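# Carry the tube from the window bench to the door rack

## Task

Pick up the tube from the shelved bench by the window and push it fully down into a hole of the tube rack on the shelved bench by the door. The tube must never touch the floor, and the robot must not fall over or finish leaning.

## Robot and tools

ROBOT. TidyBot++ is a single-arm mobile robot. Its base is 0.54 m long, 0.50 m wide and 0.38 m tall, rolling on four powered casters. On top sits one seven-joint arm with a two-finger gripper. The shoulder is 0.12 m ahead of the base centre and 0.68 m up. Segment lengths are upper arm 0.42 m, forearm 0.31 m, and hand 0.31 m from wrist to the hand point. Cameras: base_camera, and wrist_camera, which looks along the hand. The arm begins folded with the hand pointing down, sticking out up to 0.08 m ahead of the base.

FRAMES. Base frame: origin on the floor below the base centre, x forward, y left, z up, in metres. hand_pose uses this frame and marks the point between the finger pads. The hand's own z axis runs out along the fingers, and the fingers open and close along its y axis. The odometry frame is where the base frame was at the start; base_odometry is in it, computed from wheel turns only, so slip counts as travel. Heading is in rad, left positive, in -3.142 to 3.142. base_tilt is in degrees, positive for leaning forward or right.

move. One action per call, with optional cameras (list of base_camera, wrist_camera or all; [] gives none) and blocking (true or omitted waits until everything rests; false returns within about 0.5 s while motion continues).
- base: an object holding any of translate_m (forward +), strafe_m (left +), each an offset in metres from -2 to 2 along the base axes at the moment the command starts, and rotate_rad (counter-clockwise from above +), an offset in rad from -6.3 to 6.3. These are relative moves, not poses.
- joints: absolute targets by name, in rad. joint_1_rad (any angle; positive turns the arm clockwise seen from above, opposite to heading), joint_2_rad shoulder -2.249 to 2.249 (0 is upper arm vertical, + leans forward), joint_3_rad (any angle), joint_4_rad elbow -2.579 to 2.579 (0 is straight; with joint_3 at 3.14, negative folds the forearm forward), joint_5_rad (any angle), joint_6_rad wrist -2.099 to 2.099, joint_7_rad (any angle; at 1.57 with the hand down the fingers part left and right). gripper_pos runs 0 (open, gap about 85 mm) to 1 (closed); gap is roughly 85 x (1 - gripper_pos) mm. For any-angle joints the short way round is taken, so turn in steps under half a turn.
- target: one list of seven numbers [x, y, z, qw, qx, qy, qz], an absolute hand pose in the base frame, metres plus a unit quaternion. With target, joints may contain only gripper_pos.
- speeds: caps for this action only: translate_m and strafe_m 0.05 to 0.5 m/s (give one of them when both move), rotate_rad 0.1 to 1.57 rad/s.
Out-of-range values are refused; unknown keys make the call invalid. A refused call, or an unrequested stop, cancels the rest of that reply's move, wait and finished_scene calls.

wait(seconds 0 to 10, cameras) lets time pass and reports state. stop(cameras) brakes all running motions; braked parts hold and may still press on contacts. zoom_image(camera, region [x0, y0, x1, y1] in pixels, top-left origin, at most 504 x 504) enlarges part of the latest image. finished_scene(scene) ends the current scene given its number; the goal must then hold with no help from the robot.

RESULTS. move line: done, or the worst status. base_status, joint_status, hand_status: done, moving, off_target (resting short, maybe still pushing), stopped, contact_stop, time_out, not_followed, torque_fault, limit_stop_at_motor_heat. hand_status is done within 10 mm and 2 degrees. hand_target is where the hand would be with every joint on target. joint_positions give angles; motor_effort gives percent of maximum torque, with the peak in brackets. on_its_own lists uncommanded behaviour. "joint command not followed" or "pose unreachable" means a check withheld the arm; "cause:" names a self-collision. ARM HIT means a hard hit on the base or arm itself. MOTOR HOT appears at 60 °C; at 75 °C an over-temperature stop lets the arm sag for 30 to 60 s or more. A pictures line lists the order of the images.

PRACTICE. Targets usually land within about 3 cm; to correct, add (wanted minus reported hand_pose) to the last target. To keep the hand still, resend hand_target, not hand_pose, especially when loaded. After joints moves, resend each joint as last command plus (wanted minus read). A held tube makes the arm sag; never command a loaded joint to its own reading. A hand pointing down reaches at most about 0.94 m up, and only near the base. Closed fingertips stick out about 20 mm beyond the hand point. When the tube seats, hand_pose stops dropping while commands keep going lower; watch effort and images.

AVOID. The arm does not avoid obstacles and keeps pushing if it hits a bench. Don't drive or turn with the arm snagged above about 0.6 m, don't swing a stretched arm sideways, and back away to right a lean. Don't drop or fling the tube, slam, squeeze something still resting hard, or keep the arm stretched or loaded longer than needed. A sensor over its torque limit (104.5 N m joints 1 to 4, 51.3 N m joints 5 to 7) freezes the arm for 10 s. A blocked base shoves until time_out. Loose objects may occasionally get nudged.

Each tool is called after "Call:" as name(argument=value, ...), one argument or row to a line, values as JSON.

## Session

Call:
move(
  joints={"joint_1_rad":0,"joint_2_rad":-0.5,"joint_4_rad":-2.2,"joint_6_rad":0.15},
)

Call:
move(
  base={"rotate_rad":1.57},
  cameras=["wrist_camera"],
)

Call:
move(
  base={"rotate_rad":1.57},
  cameras=["wrist_camera"],
)

Call:
move(
  base={"rotate_rad":1.57},
  cameras=["wrist_camera"],
)

Scene clock: 1.90 s.
move: done
base_odometry: x=+0.000 y=+0.000 heading=+0.000
base_tilt: forward=+0.6 right=-0.3
base_status: not commanded
joint_positions: joint_1_rad=-0.006 joint_2_rad=-0.487 joint_3_rad=+3.174 joint_4_rad=-2.204 joint_5_rad=+0.001 joint_6_rad=+0.088 joint_7_rad=+1.615 gripper_pos=+0.000
joint_status: all done
motor_effort: joint_1_rad=-1(1) joint_2_rad=-5(7) joint_3_rad=+0(1) joint_4_rad=+18(19) joint_5_rad=+0(1) joint_6_rad=+8(9) joint_7_rad=+1(1)
hand_pose: x=+0.5441 y=-0.0131 z=+0.9900 quat_wxyz=(+0.018, +0.727, +0.003, +0.686) (m; base frame)
hand_target: x=+0.5404 y=-0.0159 z=+1.0171 quat_wxyz=(+0.021, +0.700, +0.000, +0.714) (m; base frame)
hand_status: not commanded
pictures: base_camera, wrist_camera
Images, in order (width x height): base_camera 644x364, wrist_camera 644x476.

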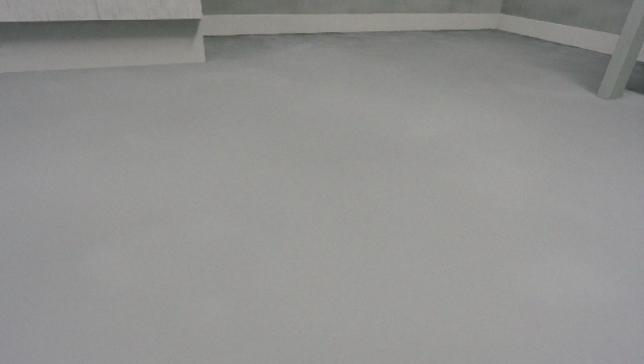

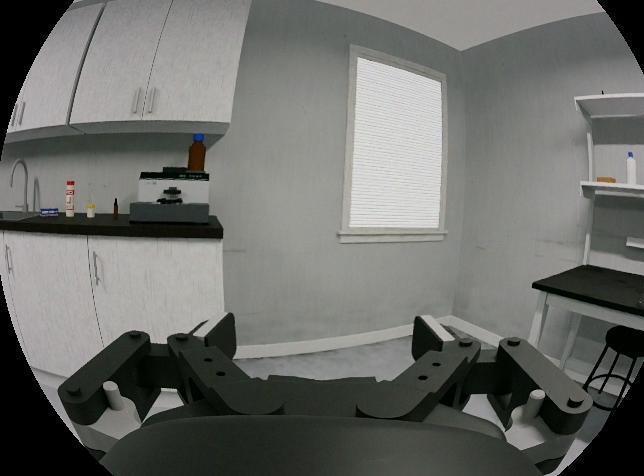

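Scene clock: 4.20 s.
move: done
base_odometry: x=+0.000 y=+0.000 heading=+1.570
base_tilt: forward=+0.7 right=-0.3
base_status: done
joint_positions: joint_1_rad=-0.006 joint_2_rad=-0.487 joint_3_rad=+3.173 joint_4_rad=-2.204 joint_5_rad=+0.001 joint_6_rad=+0.092 joint_7_rad=+1.615 gripper_pos=+0.000
joint_status: not commanded
motor_effort: joint_1_rad=+0(1) joint_2_rad=-4(6) joint_3_rad=+0(2) joint_4_rad=+18(19) joint_5_rad=+0(1) joint_6_rad=+9(9) joint_7_rad=+1(1)
hand_pose: x=+0.5441 y=-0.0127 z=+0.9910 quat_wxyz=(+0.018, +0.726, +0.003, +0.687) (m; base frame)
hand_target: x=+0.5404 y=-0.0159 z=+1.0171 quat_wxyz=(+0.021, +0.700, +0.000, +0.714) (m; base frame)
hand_status: not commanded
pictures: wrist_camera
Images, in order (width x height): wrist_camera 644x476.

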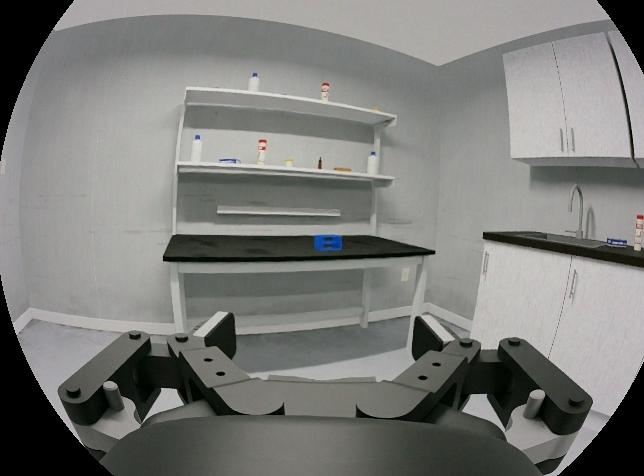

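Scene clock: 6.50 s.
move: done
base_odometry: x=+0.000 y=+0.000 heading=+3.139
base_tilt: forward=+0.7 right=-0.4
base_status: done
joint_positions: joint_1_rad=-0.006 joint_2_rad=-0.487 joint_3_rad=+3.173 joint_4_rad=-2.204 joint_5_rad=+0.001 joint_6_rad=+0.092 joint_7_rad=+1.615 gripper_pos=+0.000
joint_status: not commanded
motor_effort: joint_1_rad=+0(2) joint_2_rad=-4(6) joint_3_rad=+0(2) joint_4_rad=+18(19) joint_5_rad=+1(1) joint_6_rad=+9(9) joint_7_rad=+0(2)
hand_pose: x=+0.5441 y=-0.0124 z=+0.9911 quat_wxyz=(+0.018, +0.726, +0.003, +0.687) (m; base frame)
hand_target: x=+0.5404 y=-0.0159 z=+1.0171 quat_wxyz=(+0.021, +0.700, +0.000, +0.714) (m; base frame)
hand_status: not commanded
pictures: wrist_camera
Images, in order (width x height): wrist_camera 644x476.

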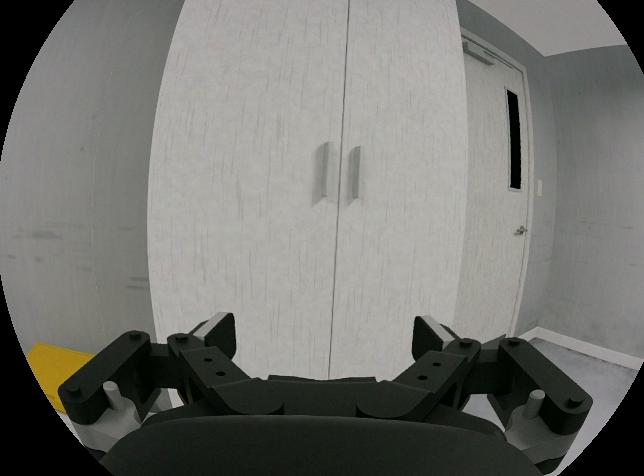

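Scene clock: 8.80 s.
move: done
base_odometry: x=+0.000 y=+0.000 heading=-1.574
base_tilt: forward=+0.7 right=-0.3
base_status: done
joint_positions: joint_1_rad=-0.006 joint_2_rad=-0.487 joint_3_rad=+3.172 joint_4_rad=-2.204 joint_5_rad=+0.001 joint_6_rad=+0.092 joint_7_rad=+1.615 gripper_pos=+0.000
joint_status: not commanded
motor_effort: joint_1_rad=+0(2) joint_2_rad=-5(6) joint_3_rad=+0(2) joint_4_rad=+18(19) joint_5_rad=+1(1) joint_6_rad=+8(9) joint_7_rad=+1(1)
hand_pose: x=+0.5441 y=-0.0122 z=+0.9912 quat_wxyz=(+0.018, +0.726, +0.004, +0.687) (m; base frame)
hand_target: x=+0.5404 y=-0.0159 z=+1.0171 quat_wxyz=(+0.021, +0.700, +0.000, +0.714) (m; base frame)
hand_status: not commanded
pictures: wrist_camera
Images, in order (width x height): wrist_camera 644x476.

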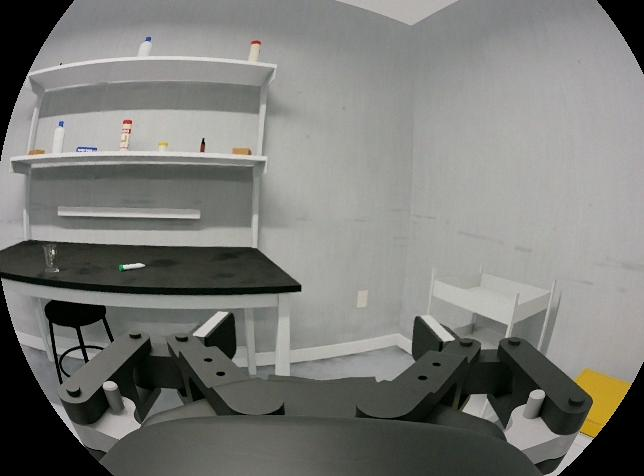

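Call:
move(
  base={"rotate_rad":0.065,"translate_m":0.35,"strafe_m":0.7},
  joints={"joint_2_rad":0.0,"joint_4_rad":-1.2,"joint_6_rad":-1.1},
)

Call:
zoom_image(
  camera="wrist_camera",
  region=[170, 100, 490, 320],
)

Scene clock: 12.30 s.
move: done
base_odometry: x=+0.699 y=-0.353 heading=-1.508
base_tilt: forward=+0.6 right=-0.3
base_status: done
joint_positions: joint_1_rad=-0.005 joint_2_rad=-0.021 joint_3_rad=+3.175 joint_4_rad=-1.216 joint_5_rad=+0.001 joint_6_rad=-1.045 joint_7_rad=+1.615 gripper_pos=+0.000
joint_status: all done
motor_effort: joint_1_rad=+0(2) joint_2_rad=-18(20) joint_3_rad=+0(3) joint_4_rad=+17(20) joint_5_rad=+0(2) joint_6_rad=+7(10) joint_7_rad=+0(1)
hand_pose: x=+0.6470 y=-0.0140 z=+1.0247 quat_wxyz=(+0.016, +0.900, +0.007, +0.435) (m; base frame)
hand_target: x=+0.6443 y=-0.0160 z=+1.0091 quat_wxyz=(+0.016, +0.913, +0.005, +0.408) (m; base frame)
hand_status: not commanded
pictures: base_camera, wrist_camera
Images, in order (width x height): base_camera 644x364, wrist_camera 644x476.

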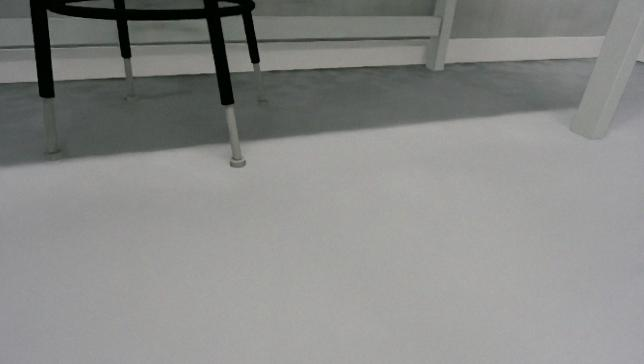

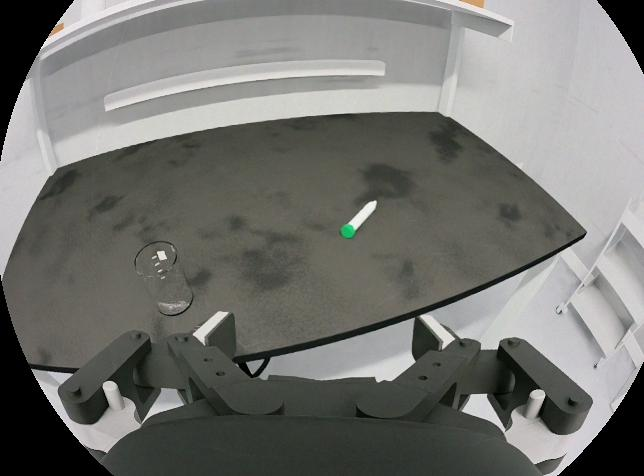

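Scaled by 1.575.

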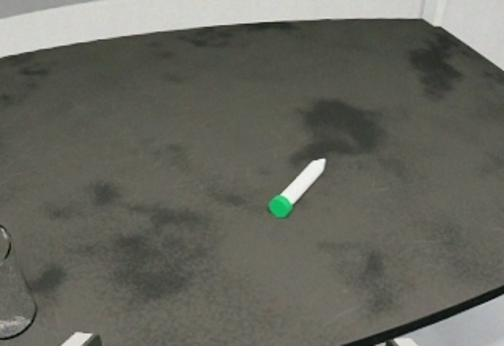

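Call:
move(
  base={"translate_m":0.39,"strafe_m":-0.04},
  joints={"joint_2_rad":0.372,"joint_4_rad":-0.735,"joint_6_rad":-2.05,"joint_7_rad":-2.21},
)

Scene clock: 16.43 s.
move: done
base_odometry: x=+0.683 y=-0.745 heading=-1.508
base_tilt: forward=+0.7 right=-0.3
base_status: done
joint_positions: joint_1_rad=-0.005 joint_2_rad=+0.339 joint_3_rad=+3.175 joint_4_rad=-0.748 joint_5_rad=+0.001 joint_6_rad=-2.000 joint_7_rad=+4.006 gripper_pos=+0.000
joint_status: all done
motor_effort: joint_1_rad=+0(1) joint_2_rad=-25(26) joint_3_rad=-1(1) joint_4_rad=+13(17) joint_5_rad=+0(1) joint_6_rad=-1(8) joint_7_rad=+1(1)
hand_pose: x=+0.5544 y=-0.0077 z=+0.9137 quat_wxyz=(+0.027, +0.358, +0.933, +0.003) (m; base frame)
hand_target: x=+0.5485 y=-0.0093 z=+0.9031 quat_wxyz=(-0.005, +0.329, +0.944, -0.008) (m; base frame)
hand_status: not commanded
pictures: base_camera, wrist_camera
Images, in order (width x height): base_camera 644x364, wrist_camera 644x476.

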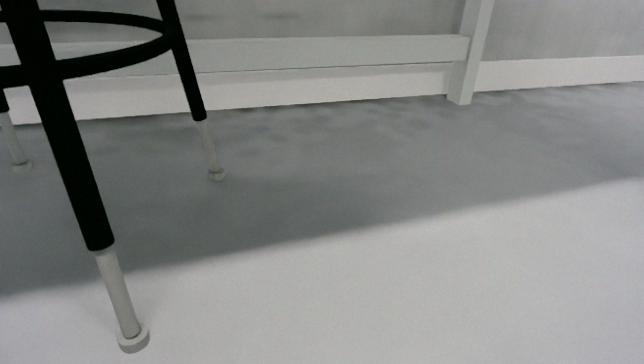

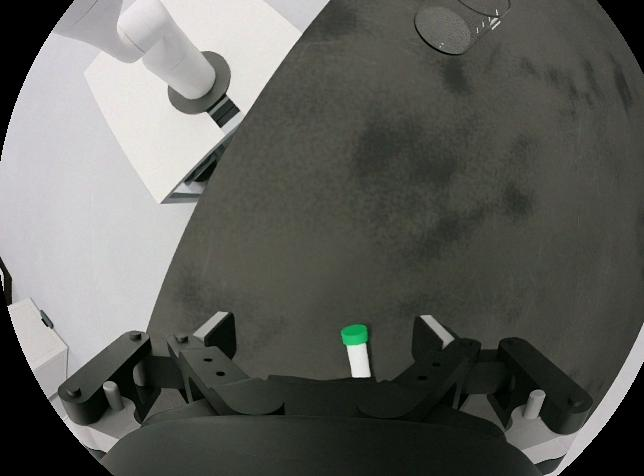

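Call:
move(
  base={"translate_m":0.064,"strafe_m":-0.015},
  joints={"joint_2_rad":0.30,"joint_4_rad":-1.03,"joint_6_rad":-1.775,"joint_7_rad":-2.09},
  cameras=["wrist_camera"],
)

Scene clock: 19.23 s.
move: done
base_odometry: x=+0.673 y=-0.810 heading=-1.507
base_tilt: forward=+0.7 right=-0.4
base_status: done
joint_positions: joint_1_rad=-0.005 joint_2_rad=+0.334 joint_3_rad=+3.175 joint_4_rad=-1.007 joint_5_rad=+0.001 joint_6_rad=-1.825 joint_7_rad=+4.127 gripper_pos=+0.000
joint_status: all done
motor_effort: joint_1_rad=+0(1) joint_2_rad=-25(29) joint_3_rad=-1(1) joint_4_rad=+14(14) joint_5_rad=+0(1) joint_6_rad=-1(3) joint_7_rad=+0(2)
hand_pose: x=+0.5557 y=-0.0087 z=+0.8398 quat_wxyz=(-0.010, +0.301, +0.954, -0.009) (m; base frame)
hand_target: x=+0.5602 y=-0.0110 z=+0.8476 quat_wxyz=(+0.019, +0.272, +0.962, -0.001) (m; base frame)
hand_status: not commanded
pictures: wrist_camera
Images, in order (width x height): wrist_camera 644x476.

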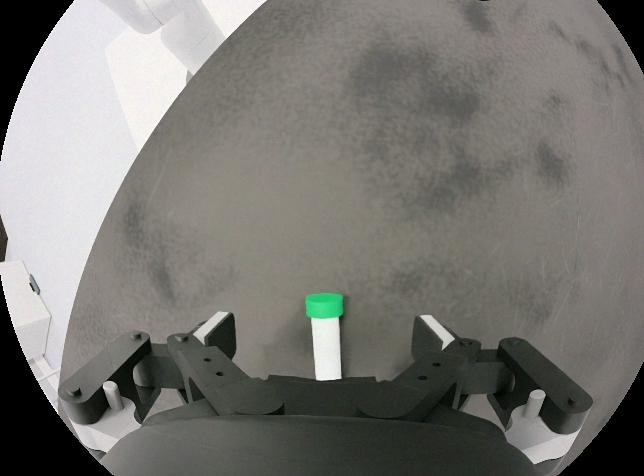

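Call:
move(
  base={"translate_m":0.0105,"strafe_m":-0.007},
  joints={"joint_2_rad":0.28,"joint_4_rad":-1.20,"joint_6_rad":-1.61,"joint_7_rad":-2.03},
  cameras=["wrist_camera"],
)

Scene clock: 20.80 s.
move: done
base_odometry: x=+0.666 y=-0.821 heading=-1.507
base_tilt: forward=+0.7 right=-0.3
base_status: done
joint_positions: joint_1_rad=-0.004 joint_2_rad=+0.315 joint_3_rad=+3.175 joint_4_rad=-1.177 joint_5_rad=+0.001 joint_6_rad=-1.661 joint_7_rad=+4.188 gripper_pos=+0.000
joint_status: all done
motor_effort: joint_1_rad=+0(2) joint_2_rad=-25(27) joint_3_rad=-1(1) joint_4_rad=+14(14) joint_5_rad=+1(1) joint_6_rad=-1(3) joint_7_rad=+0(2)
hand_pose: x=+0.5593 y=-0.0099 z=+0.7954 quat_wxyz=(-0.004, +0.273, +0.962, -0.007) (m; base frame)
hand_target: x=+0.5646 y=-0.0117 z=+0.8038 quat_wxyz=(+0.026, +0.243, +0.970, +0.001) (m; base frame)
hand_status: not commanded
pictures: wrist_camera
Images, in order (width x height): wrist_camera 644x476.

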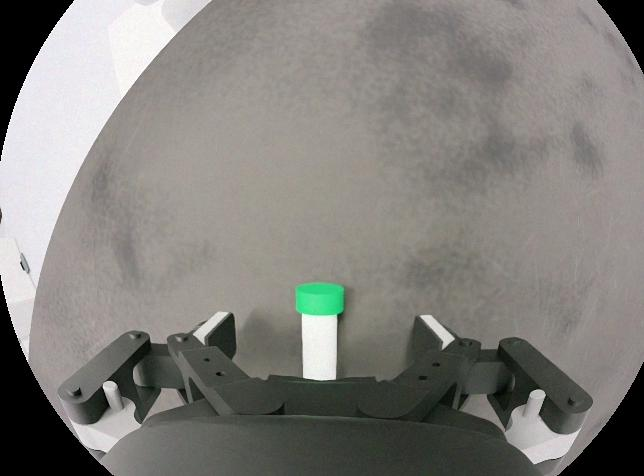

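Call:
move(
  base={"translate_m":-0.004,"strafe_m":0.002},
  joints={"joint_2_rad":0.285,"joint_4_rad":-1.228,"joint_6_rad":-1.60},
  cameras=["wrist_camera"],
)

Call:
zoom_image(
  camera="wrist_camera",
  region=[160, 270, 480, 400],
)

Scene clock: 21.63 s.
move: done
base_odometry: x=+0.668 y=-0.816 heading=-1.507
base_tilt: forward=+0.7 right=-0.3
base_status: done
joint_positions: joint_1_rad=-0.004 joint_2_rad=+0.311 joint_3_rad=+3.175 joint_4_rad=-1.208 joint_5_rad=+0.001 joint_6_rad=-1.648 joint_7_rad=+4.189 gripper_pos=+0.000
joint_status: all done
motor_effort: joint_1_rad=+0(1) joint_2_rad=-26(28) joint_3_rad=-1(1) joint_4_rad=+14(14) joint_5_rad=+0(1) joint_6_rad=-1(2) joint_7_rad=+0(1)
hand_pose: x=+0.5539 y=-0.0099 z=+0.7873 quat_wxyz=(-0.011, +0.272, +0.962, -0.008) (m; base frame)
hand_target: x=+0.5602 y=-0.0117 z=+0.7925 quat_wxyz=(+0.015, +0.243, +0.970, -0.002) (m; base frame)
hand_status: not commanded
pictures: wrist_camera
Images, in order (width x height): wrist_camera 644x476.

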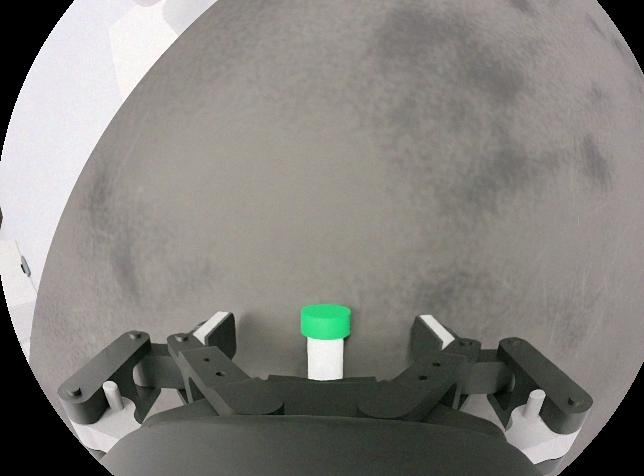

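Scaled by 1.575.

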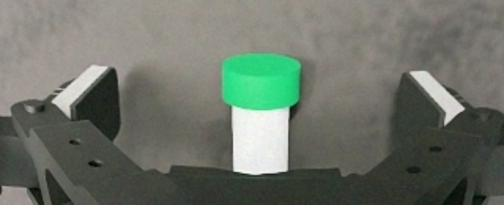

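Call:
move(
  base={"translate_m":0.005,"strafe_m":-0.003},
  joints={"gripper_pos":0.72},
  cameras=["wrist_camera"],
)

Call:
zoom_image(
  camera="wrist_camera",
  region=[160, 270, 480, 400],
)

Scene clock: 22.80 s.
move: done
base_odometry: x=+0.666 y=-0.822 heading=-1.507
base_tilt: forward=+0.7 right=-0.4
base_status: done
joint_positions: joint_1_rad=-0.004 joint_2_rad=+0.309 joint_3_rad=+3.175 joint_4_rad=-1.208 joint_5_rad=+0.001 joint_6_rad=-1.645 joint_7_rad=+4.189 gripper_pos=+0.720
joint_status: all done
motor_effort: joint_1_rad=+0(2) joint_2_rad=-25(29) joint_3_rad=-1(2) joint_4_rad=+13(14) joint_5_rad=+1(1) joint_6_rad=-2(2) joint_7_rad=+1(1)
hand_pose: x=+0.5546 y=-0.0100 z=+0.7883 quat_wxyz=(-0.008, +0.272, +0.962, -0.008) (m; base frame)
hand_target: x=+0.5602 y=-0.0117 z=+0.7925 quat_wxyz=(+0.015, +0.243, +0.970, -0.002) (m; base frame)
hand_status: not commanded
pictures: wrist_camera
Images, in order (width x height): wrist_camera 644x476.

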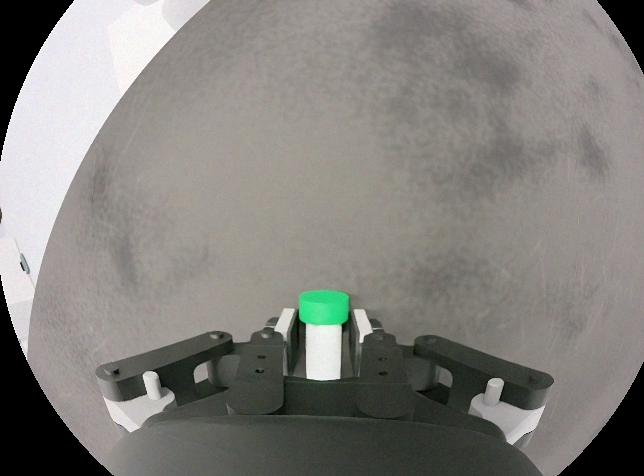

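Scaled by 1.575.

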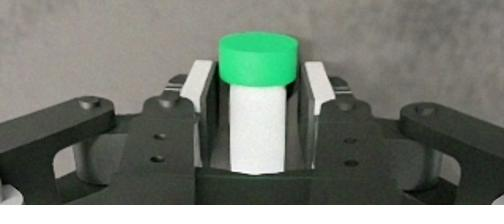

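Good. Grip, then lift.

Call:
move(
  joints={"gripper_pos":0.85},
  cameras=[],
)

Call:
move(
  joints={"gripper_pos":0.95,"joint_2_rad":0.26,"joint_4_rad":-1.02,"joint_6_rad":-1.76},
  cameras=["wrist_camera"],
)

Call:
zoom_image(
  camera="wrist_camera",
  region=[160, 270, 480, 400],
)

Scene clock: 23.53 s.
move: off_target
base_odometry: x=+0.666 y=-0.822 heading=-1.507
base_tilt: forward=+0.7 right=-0.4
base_status: not commanded
joint_positions: joint_1_rad=-0.004 joint_2_rad=+0.307 joint_3_rad=+3.175 joint_4_rad=-1.209 joint_5_rad=+0.001 joint_6_rad=-1.645 joint_7_rad=+4.189 gripper_pos=+0.815
joint_status: gripper_pos off_target (ended at +0.815, target +0.850)
motor_effort: joint_1_rad=+0(1) joint_2_rad=-24(26) joint_3_rad=-1(1) joint_4_rad=+13(14) joint_5_rad=+0(1) joint_6_rad=-1(2) joint_7_rad=+0(1)
hand_pose: x=+0.5544 y=-0.0100 z=+0.7888 quat_wxyz=(-0.008, +0.272, +0.962, -0.008) (m; base frame)
hand_target: x=+0.5602 y=-0.0117 z=+0.7925 quat_wxyz=(+0.015, +0.243, +0.970, -0.002) (m; base frame)
hand_status: not commanded
pictures: none
No camera images: "cameras" was empty.

Scene clock: 24.73 s.
move: off_target
base_odometry: x=+0.666 y=-0.822 heading=-1.507
base_tilt: forward=+0.6 right=-0.3
base_status: not commanded
joint_positions: joint_1_rad=-0.004 joint_2_rad=+0.286 joint_3_rad=+3.175 joint_4_rad=-1.032 joint_5_rad=+0.001 joint_6_rad=-1.715 joint_7_rad=+4.189 gripper_pos=+0.815
joint_status: gripper_pos off_target (ended at +0.815, target +0.950); the others done
motor_effort: joint_1_rad=+0(1) joint_2_rad=-25(27) joint_3_rad=-1(1) joint_4_rad=+13(15) joint_5_rad=+0(1) joint_6_rad=+0(2) joint_7_rad=+1(1)
hand_pose: x=+0.5761 y=-0.0102 z=+0.8547 quat_wxyz=(+0.054, +0.272, +0.961, +0.008) (m; base frame)
hand_target: x=+0.5601 y=-0.0112 z=+0.8688 quat_wxyz=(+0.051, +0.242, +0.969, +0.006) (m; base frame)
hand_status: not commanded
pictures: wrist_camera
Images, in order (width x height): wrist_camera 644x476.

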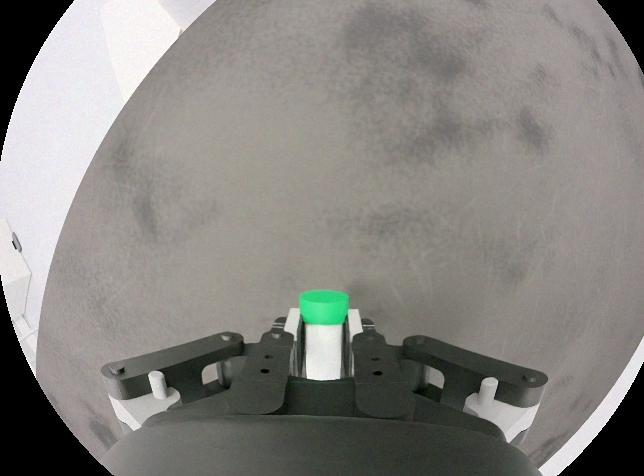

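Scaled by 1.575.

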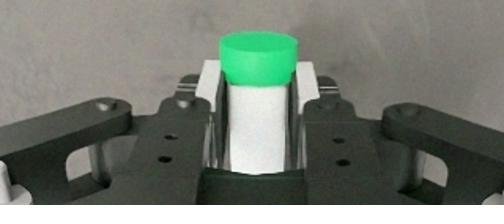

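Call:
move(
  base={"translate_m":-0.5},
  joints={"gripper_pos":1.0,"joint_2_rad":-0.5,"joint_4_rad":-1.6,"joint_6_rad":-1.5},
  cameras=["wrist_camera"],
)

Call:
move(
  base={"translate_m":-0.35,"strafe_m":-0.6,"rotate_rad":3.1},
  joints={"joint_2_rad":-0.4,"joint_4_rad":-2.0,"joint_6_rad":0.0,"joint_7_rad":1.6},
)

Call:
zoom_image(
  camera="wrist_camera",
  region=[240, 180, 440, 320],
)

Scene clock: 27.73 s.
move: off_target
base_odometry: x=+0.634 y=-0.322 heading=-1.506
base_tilt: forward=+0.6 right=-0.3
base_status: done
joint_positions: joint_1_rad=-0.004 joint_2_rad=-0.496 joint_3_rad=+3.175 joint_4_rad=-1.575 joint_5_rad=+0.001 joint_6_rad=-1.554 joint_7_rad=+4.190 gripper_pos=+0.815
joint_status: gripper_pos off_target (ended at +0.815, target +1.000); the others done
motor_effort: joint_1_rad=+0(1) joint_2_rad=+0(29) joint_3_rad=+0(1) joint_4_rad=+14(15) joint_5_rad=+0(1) joint_6_rad=+4(5) joint_7_rad=+0(2)
hand_pose: x=+0.3477 y=-0.0087 z=+0.9286 quat_wxyz=(+0.242, +0.264, +0.931, +0.069) (m; base frame)
hand_target: x=+0.3581 y=-0.0095 z=+0.9270 quat_wxyz=(+0.260, +0.235, +0.935, +0.064) (m; base frame)
hand_status: not commanded
pictures: wrist_camera
Images, in order (width x height): wrist_camera 644x476.

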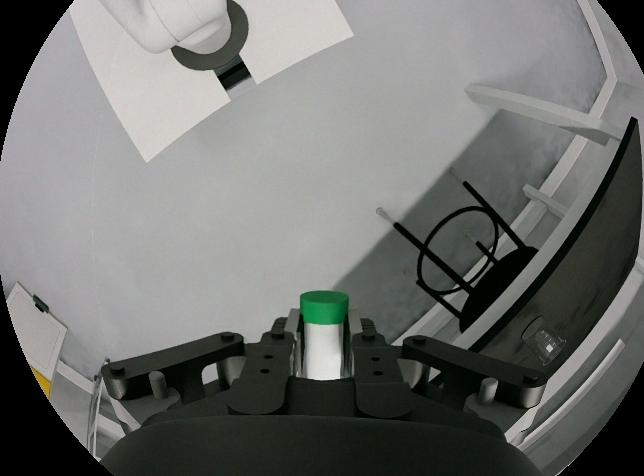

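Scene clock: 31.57 s.
move: done
base_odometry: x=+0.012 y=-0.012 heading=+1.593
base_tilt: forward=+0.7 right=-0.4
base_status: done
joint_positions: joint_1_rad=-0.004 joint_2_rad=-0.416 joint_3_rad=+3.172 joint_4_rad=-1.973 joint_5_rad=+0.001 joint_6_rad=-0.059 joint_7_rad=+1.664 gripper_pos=+0.815
joint_status: all done
motor_effort: joint_1_rad=+0(2) joint_2_rad=-7(9) joint_3_rad=-1(3) joint_4_rad=+18(19) joint_5_rad=+0(1) joint_6_rad=+9(10) joint_7_rad=+1(2)
hand_pose: x=+0.5744 y=-0.0143 z=+1.0572 quat_wxyz=(+0.036, +0.723, +0.021, +0.690) (m; base frame)
hand_target: x=+0.5806 y=-0.0172 z=+1.0511 quat_wxyz=(+0.016, +0.717, -0.005, +0.696) (m; base frame)
hand_status: not commanded
pictures: base_camera, wrist_camera
Images, in order (width x height): base_camera 644x364, wrist_camera 644x476.

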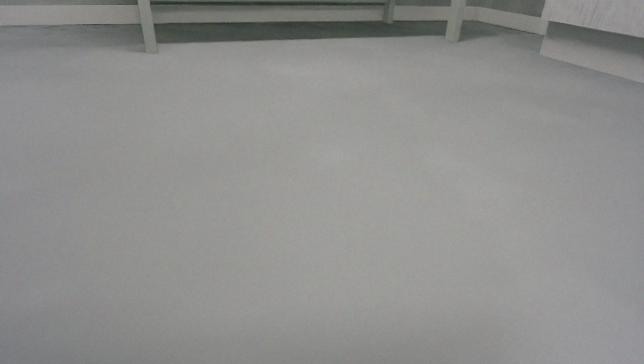

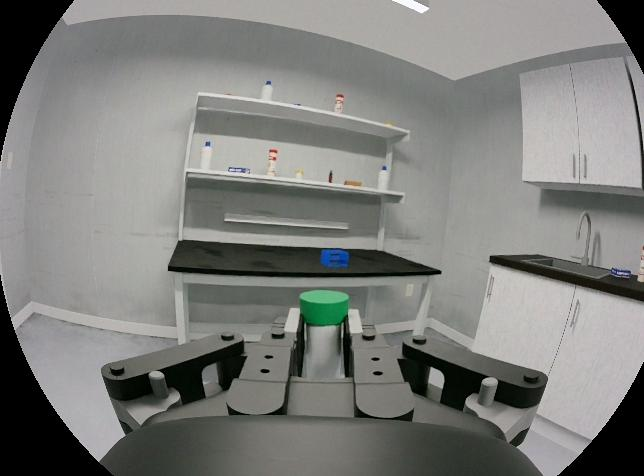

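Scaled by 2.520.

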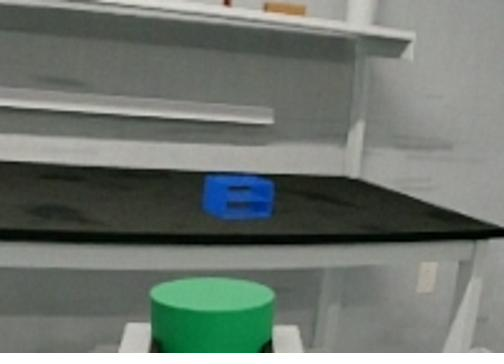

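Call:
move(
  base={"translate_m":0.7,"rotate_rad":0.12},
  joints={"joint_6_rad":-0.5},
)

Call:
zoom_image(
  camera="wrist_camera",
  region=[260, 130, 420, 290],
)

Scene clock: 34.60 s.
move: done
base_odometry: x=-0.004 y=+0.688 heading=+1.714
base_tilt: forward=+0.7 right=-0.3
base_status: done
joint_positions: joint_1_rad=-0.004 joint_2_rad=-0.409 joint_3_rad=+3.170 joint_4_rad=-1.984 joint_5_rad=+0.001 joint_6_rad=-0.464 joint_7_rad=+1.663 gripper_pos=+0.815
joint_status: all done
motor_effort: joint_1_rad=+0(2) joint_2_rad=-6(9) joint_3_rad=+0(3) joint_4_rad=+18(20) joint_5_rad=+0(1) joint_6_rad=+8(9) joint_7_rad=+1(1)
hand_pose: x=+0.5440 y=-0.0111 z=+0.9260 quat_wxyz=(+0.026, +0.851, +0.027, +0.523) (m; base frame)
hand_target: x=+0.5382 y=-0.0142 z=+0.9031 quat_wxyz=(+0.010, +0.867, -0.003, +0.497) (m; base frame)
hand_status: not commanded
pictures: base_camera, wrist_camera
Images, in order (width x height): base_camera 644x364, wrist_camera 644x476.

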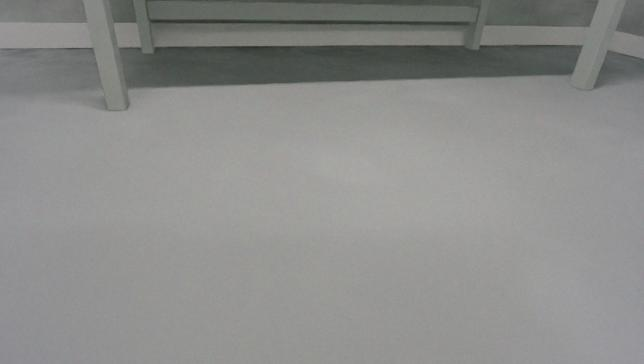

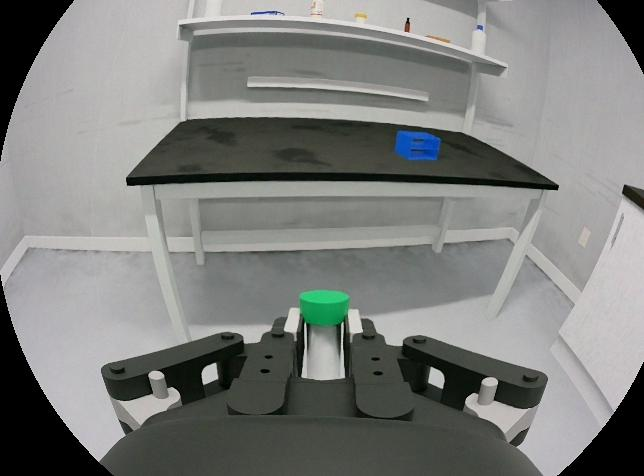

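Scaled by 3.150.

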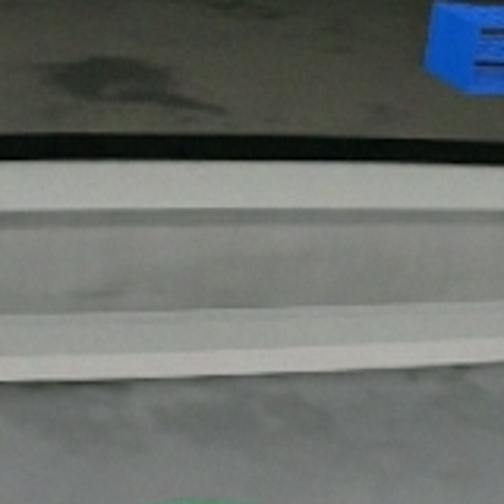

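Call:
zoom_image(
  camera="wrist_camera",
  region=[380, 115, 460, 175],
)

Scaled by 6.300.

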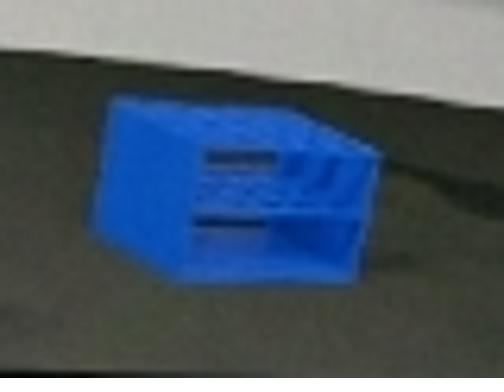

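Call:
move(
  base={"translate_m":0.3,"strafe_m":-0.15},
  cameras=["wrist_camera"],
)

Call:
zoom_image(
  camera="wrist_camera",
  region=[340, 160, 480, 265],
)

Scene clock: 37.47 s.
move: done
base_odometry: x=+0.102 y=+1.006 heading=+1.715
base_tilt: forward=+0.7 right=-0.4
base_status: done
joint_positions: joint_1_rad=-0.004 joint_2_rad=-0.403 joint_3_rad=+3.170 joint_4_rad=-1.984 joint_5_rad=+0.001 joint_6_rad=-0.464 joint_7_rad=+1.663 gripper_pos=+0.815
joint_status: not commanded
motor_effort: joint_1_rad=+0(1) joint_2_rad=-7(10) joint_3_rad=+0(1) joint_4_rad=+18(19) joint_5_rad=+1(1) joint_6_rad=+8(9) joint_7_rad=+0(1)
hand_pose: x=+0.5456 y=-0.0111 z=+0.9233 quat_wxyz=(+0.025, +0.853, +0.027, +0.520) (m; base frame)
hand_target: x=+0.5382 y=-0.0142 z=+0.9031 quat_wxyz=(+0.010, +0.867, -0.003, +0.497) (m; base frame)
hand_status: not commanded
pictures: wrist_camera
Images, in order (width x height): wrist_camera 644x476.

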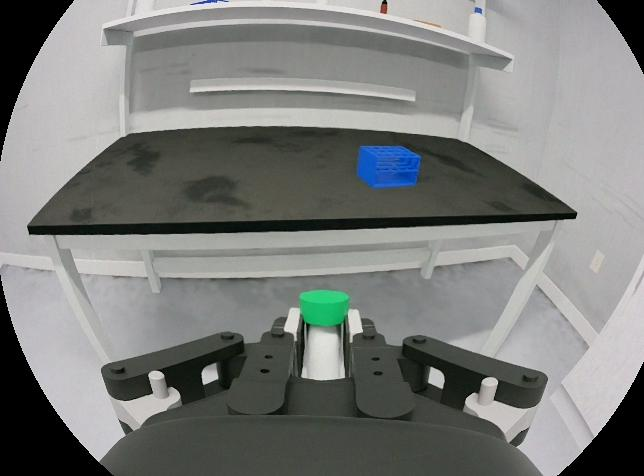

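Scaled by 3.600.

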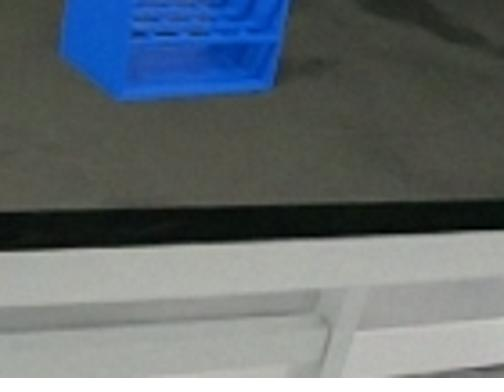

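Call:
move(
  base={"translate_m":0.3,"strafe_m":-0.05},
  cameras=["wrist_camera"],
)

Call:
zoom_image(
  camera="wrist_camera",
  region=[330, 180, 490, 300],
)

Scene clock: 39.73 s.
move: done
base_odometry: x=+0.108 y=+1.311 heading=+1.714
base_tilt: forward=+0.7 right=-0.3
base_status: done
joint_positions: joint_1_rad=-0.004 joint_2_rad=-0.399 joint_3_rad=+3.170 joint_4_rad=-1.984 joint_5_rad=+0.001 joint_6_rad=-0.464 joint_7_rad=+1.663 gripper_pos=+0.815
joint_status: not commanded
motor_effort: joint_1_rad=+0(1) joint_2_rad=-7(10) joint_3_rad=+0(1) joint_4_rad=+18(19) joint_5_rad=+0(1) joint_6_rad=+8(9) joint_7_rad=+0(2)
hand_pose: x=+0.5465 y=-0.0111 z=+0.9217 quat_wxyz=(+0.025, +0.854, +0.027, +0.519) (m; base frame)
hand_target: x=+0.5382 y=-0.0142 z=+0.9031 quat_wxyz=(+0.010, +0.867, -0.003, +0.497) (m; base frame)
hand_status: not commanded
pictures: wrist_camera
Images, in order (width x height): wrist_camera 644x476.

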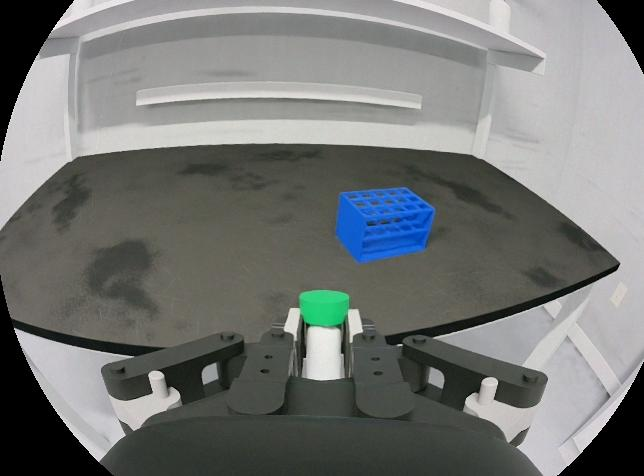

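Scaled by 3.150.

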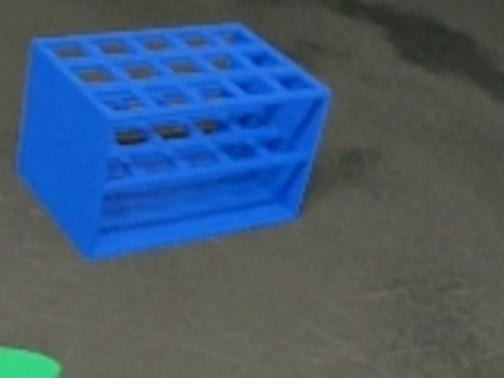

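Call:
move(
  base={"translate_m":0.12,"strafe_m":0.04},
  cameras=["wrist_camera"],
)

Call:
zoom_image(
  camera="wrist_camera",
  region=[340, 200, 520, 335],
)

Scene clock: 43.60 s.
move: done
base_odometry: x=+0.052 y=+1.424 heading=+1.714
base_tilt: forward=+0.7 right=-0.4
base_status: done
joint_positions: joint_1_rad=-0.004 joint_2_rad=-0.396 joint_3_rad=+3.170 joint_4_rad=-1.984 joint_5_rad=+0.001 joint_6_rad=-0.464 joint_7_rad=+1.663 gripper_pos=+0.815
joint_status: not commanded
motor_effort: joint_1_rad=+0(1) joint_2_rad=-7(10) joint_3_rad=+0(2) joint_4_rad=+18(19) joint_5_rad=+0(1) joint_6_rad=+8(9) joint_7_rad=+0(2)
hand_pose: x=+0.5471 y=-0.0111 z=+0.9205 quat_wxyz=(+0.025, +0.855, +0.027, +0.518) (m; base frame)
hand_target: x=+0.5382 y=-0.0142 z=+0.9031 quat_wxyz=(+0.010, +0.867, -0.003, +0.497) (m; base frame)
hand_status: not commanded
pictures: wrist_camera
Images, in order (width x height): wrist_camera 644x476.

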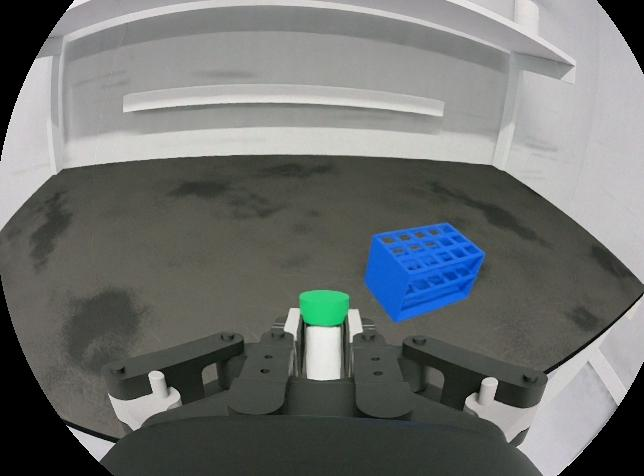

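Scaled by 2.800.

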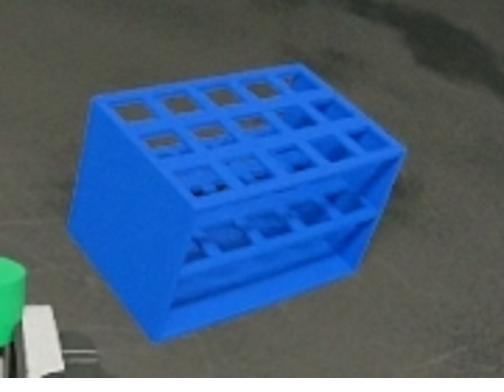

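Call:
move(
  joints={"joint_1_rad":0,"joint_2_rad":-0.044,"joint_3_rad":3.14,"joint_4_rad":-2.138,"joint_5_rad":0,"joint_6_rad":0.55,"joint_7_rad":1.6,"gripper_pos":1},
)

Scene clock: 46.97 s.
move: off_target
base_odometry: x=+0.052 y=+1.424 heading=+1.714
base_tilt: forward=+0.7 right=-0.4
base_status: not commanded
joint_positions: joint_1_rad=-0.004 joint_2_rad=-0.064 joint_3_rad=+3.157 joint_4_rad=-2.111 joint_5_rad=+0.001 joint_6_rad=+0.488 joint_7_rad=+1.663 gripper_pos=+0.815
joint_status: gripper_pos off_target (ended at +0.815, target +1.000); the others done
motor_effort: joint_1_rad=+0(1) joint_2_rad=-16(18) joint_3_rad=-1(1) joint_4_rad=+17(19) joint_5_rad=+0(1) joint_6_rad=+9(10) joint_7_rad=+1(1)
hand_pose: x=+0.6829 y=-0.0055 z=+0.9612 quat_wxyz=(+0.037, +0.702, +0.028, +0.710) (m; base frame)
hand_target: x=+0.6840 y=+0.0023 z=+0.9534 quat_wxyz=(+0.010, +0.697, +0.011, +0.716) (m; base frame)
hand_status: not commanded
pictures: base_camera, wrist_camera
Images, in order (width x height): base_camera 644x364, wrist_camera 644x476.

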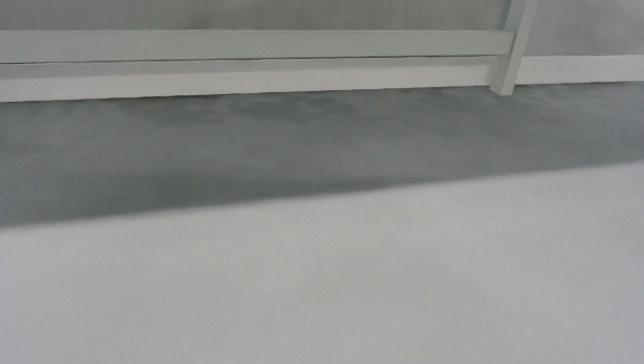

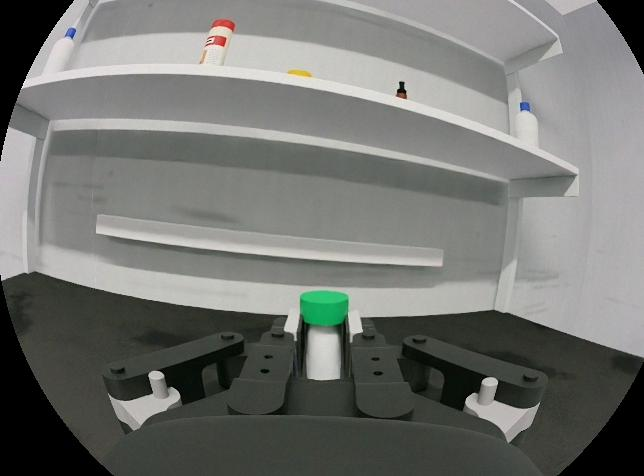

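Call:
move(
  joints={"joint_7_rad":1.49},
  base={"translate_m":0.0,"strafe_m":-0.127},
  cameras=["wrist_camera"],
)

Call:
zoom_image(
  camera="wrist_camera",
  region=[200, 230, 450, 420],
)

Scene clock: 48.63 s.
move: done
base_odometry: x=+0.178 y=+1.442 heading=+1.715
base_tilt: forward=+0.7 right=-0.3
base_status: done
joint_positions: joint_1_rad=-0.002 joint_2_rad=-0.064 joint_3_rad=+3.150 joint_4_rad=-2.112 joint_5_rad=+0.001 joint_6_rad=+0.492 joint_7_rad=+1.536 gripper_pos=+0.815
joint_status: all done
motor_effort: joint_1_rad=+0(2) joint_2_rad=-16(18) joint_3_rad=-1(3) joint_4_rad=+17(17) joint_5_rad=+0(1) joint_6_rad=+9(9) joint_7_rad=+1(1)
hand_pose: x=+0.6827 y=-0.0020 z=+0.9619 quat_wxyz=(-0.010, +0.702, -0.014, +0.712) (m; base frame)
hand_target: x=+0.6840 y=+0.0023 z=+0.9534 quat_wxyz=(-0.029, +0.697, -0.028, +0.716) (m; base frame)
hand_status: not commanded
pictures: wrist_camera
Images, in order (width x height): wrist_camera 644x476.

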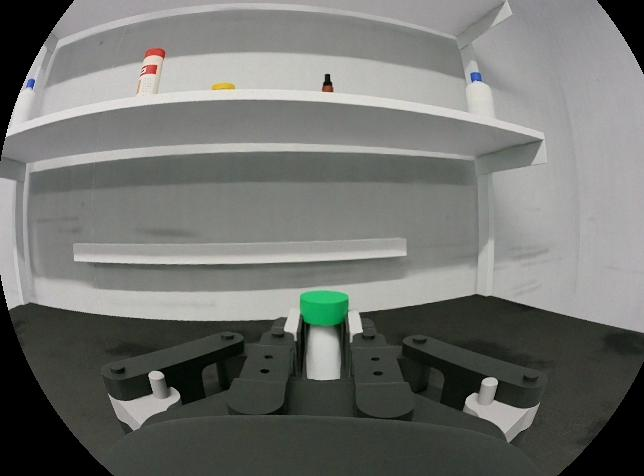

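Scaled by 2.016.

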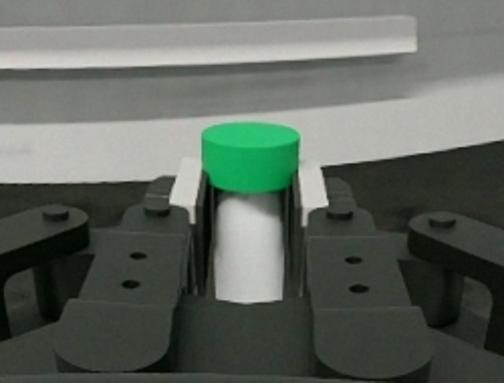

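Call:
move(
  base={"translate_m":0.063,"strafe_m":-0.003},
  speeds={"translate_m":0.15},
  cameras=["wrist_camera"],
)

Call:
zoom_image(
  camera="wrist_camera",
  region=[80, 280, 560, 440],
)

Scene clock: 49.97 s.
move: done
base_odometry: x=+0.172 y=+1.505 heading=+1.714
base_tilt: forward=+0.6 right=-0.3
base_status: done
joint_positions: joint_1_rad=-0.002 joint_2_rad=-0.058 joint_3_rad=+3.150 joint_4_rad=-2.113 joint_5_rad=+0.001 joint_6_rad=+0.494 joint_7_rad=+1.536 gripper_pos=+0.815
joint_status: not commanded
motor_effort: joint_1_rad=+0(1) joint_2_rad=-17(18) joint_3_rad=-1(1) joint_4_rad=+17(18) joint_5_rad=+0(1) joint_6_rad=+9(10) joint_7_rad=+0(1)
hand_pose: x=+0.6841 y=-0.0020 z=+0.9583 quat_wxyz=(-0.010, +0.704, -0.014, +0.710) (m; base frame)
hand_target: x=+0.6840 y=+0.0023 z=+0.9534 quat_wxyz=(-0.029, +0.697, -0.028, +0.716) (m; base frame)
hand_status: not commanded
pictures: wrist_camera
Images, in order (width x height): wrist_camera 644x476.

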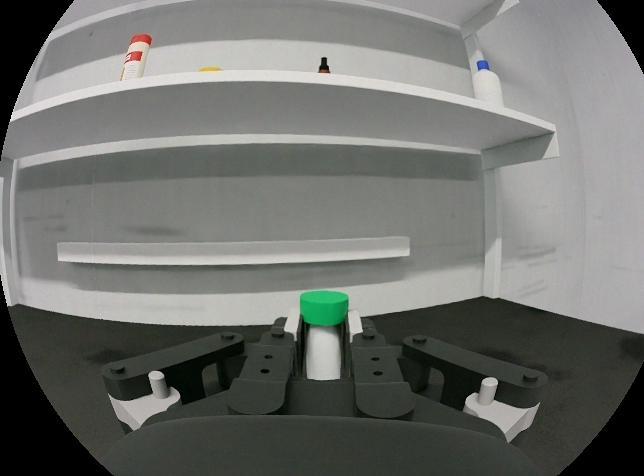

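Scaled by 1.050.

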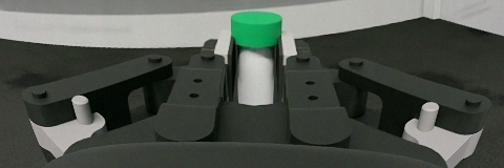

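Call:
move(
  joints={"joint_2_rad":-0.01,"joint_4_rad":-2.185,"joint_6_rad":0.635},
  cameras=[],
)

Call:
move(
  joints={"joint_2_rad":0.018,"joint_4_rad":-2.218,"joint_6_rad":0.696},
  cameras=["wrist_camera"],
)

Scene clock: 51.23 s.
move: done
base_odometry: x=+0.172 y=+1.505 heading=+1.714
base_tilt: forward=+0.6 right=-0.3
base_status: not commanded
joint_positions: joint_1_rad=-0.002 joint_2_rad=-0.033 joint_3_rad=+3.150 joint_4_rad=-2.163 joint_5_rad=+0.001 joint_6_rad=+0.581 joint_7_rad=+1.536 gripper_pos=+0.815
joint_status: all done
motor_effort: joint_1_rad=+0(1) joint_2_rad=-17(18) joint_3_rad=-1(1) joint_4_rad=+16(18) joint_5_rad=+1(1) joint_6_rad=+9(10) joint_7_rad=+1(1)
hand_pose: x=+0.6830 y=-0.0019 z=+0.9421 quat_wxyz=(-0.010, +0.699, -0.014, +0.715) (m; base frame)
hand_target: x=+0.6846 y=+0.0023 z=+0.9335 quat_wxyz=(-0.030, +0.696, -0.028, +0.717) (m; base frame)
hand_status: not commanded
pictures: none
No camera images: "cameras" was empty.

Scene clock: 51.93 s.
move: done
base_odometry: x=+0.172 y=+1.505 heading=+1.714
base_tilt: forward=+0.7 right=-0.3
base_status: not commanded
joint_positions: joint_1_rad=-0.002 joint_2_rad=-0.007 joint_3_rad=+3.150 joint_4_rad=-2.196 joint_5_rad=+0.001 joint_6_rad=+0.644 joint_7_rad=+1.536 gripper_pos=+0.815
joint_status: all done
motor_effort: joint_1_rad=+0(1) joint_2_rad=-17(19) joint_3_rad=-1(1) joint_4_rad=+16(18) joint_5_rad=+1(1) joint_6_rad=+9(9) joint_7_rad=+1(1)
hand_pose: x=+0.6836 y=-0.0018 z=+0.9283 quat_wxyz=(-0.010, +0.698, -0.014, +0.716) (m; base frame)
hand_target: x=+0.6850 y=+0.0022 z=+0.9181 quat_wxyz=(-0.030, +0.696, -0.028, +0.717) (m; base frame)
hand_status: not commanded
pictures: wrist_camera
Images, in order (width x height): wrist_camera 644x476.

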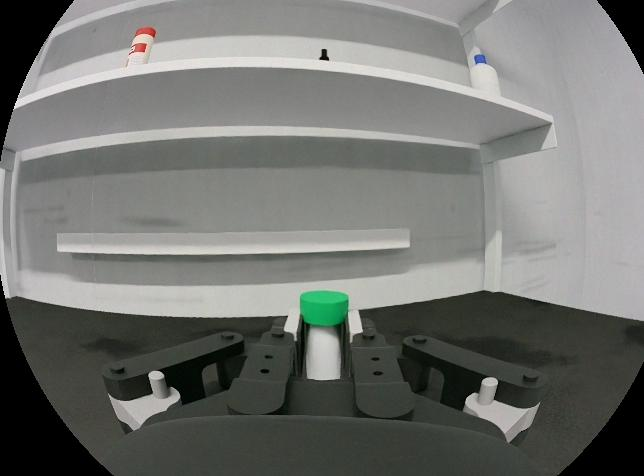

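Tip ≈ rack top now. Continue in ~7 mm steps.

Call:
move(
  joints={"joint_2_rad":0.032,"joint_4_rad":-2.235,"joint_6_rad":0.727},
  cameras=[],
)

Call:
move(
  joints={"joint_2_rad":0.046,"joint_4_rad":-2.252,"joint_6_rad":0.758},
  cameras=["wrist_camera"],
)

Scene clock: 52.73 s.
move: done
base_odometry: x=+0.172 y=+1.505 heading=+1.714
base_tilt: forward=+0.6 right=-0.3
base_status: not commanded
joint_positions: joint_1_rad=-0.002 joint_2_rad=+0.004 joint_3_rad=+3.150 joint_4_rad=-2.211 joint_5_rad=+0.001 joint_6_rad=+0.677 joint_7_rad=+1.536 gripper_pos=+0.815
joint_status: all done
motor_effort: joint_1_rad=+0(0) joint_2_rad=-17(19) joint_3_rad=-1(1) joint_4_rad=+15(16) joint_5_rad=+0(1) joint_6_rad=+9(11) joint_7_rad=+1(1)
hand_pose: x=+0.6832 y=-0.0018 z=+0.9237 quat_wxyz=(-0.010, +0.695, -0.014, +0.718) (m; base frame)
hand_target: x=+0.6848 y=+0.0022 z=+0.9103 quat_wxyz=(-0.030, +0.696, -0.028, +0.717) (m; base frame)
hand_status: not commanded
pictures: none
No camera images: "cameras" was empty.

Scene clock: 53.37 s.
move: done
base_odometry: x=+0.172 y=+1.505 heading=+1.714
base_tilt: forward=+0.7 right=-0.4
base_status: not commanded
joint_positions: joint_1_rad=-0.002 joint_2_rad=+0.019 joint_3_rad=+3.150 joint_4_rad=-2.228 joint_5_rad=+0.001 joint_6_rad=+0.708 joint_7_rad=+1.536 gripper_pos=+0.815
joint_status: all done
motor_effort: joint_1_rad=+0(0) joint_2_rad=-17(19) joint_3_rad=-1(1) joint_4_rad=+15(16) joint_5_rad=+1(1) joint_6_rad=+9(9) joint_7_rad=+1(2)
hand_pose: x=+0.6833 y=-0.0018 z=+0.9159 quat_wxyz=(-0.010, +0.695, -0.014, +0.718) (m; base frame)
hand_target: x=+0.6843 y=+0.0022 z=+0.9027 quat_wxyz=(-0.030, +0.696, -0.028, +0.717) (m; base frame)
hand_status: not commanded
pictures: wrist_camera
Images, in order (width x height): wrist_camera 644x476.

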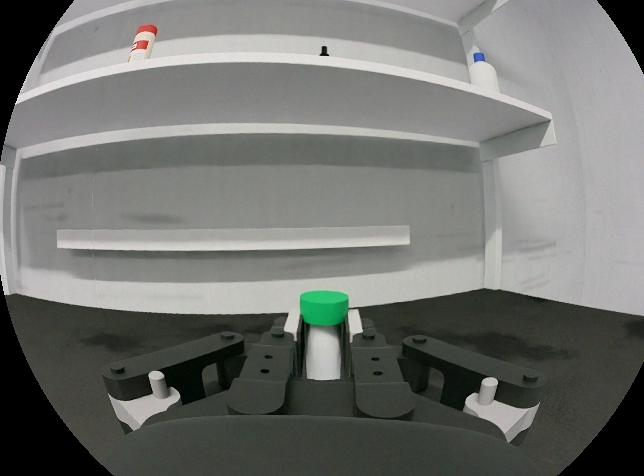

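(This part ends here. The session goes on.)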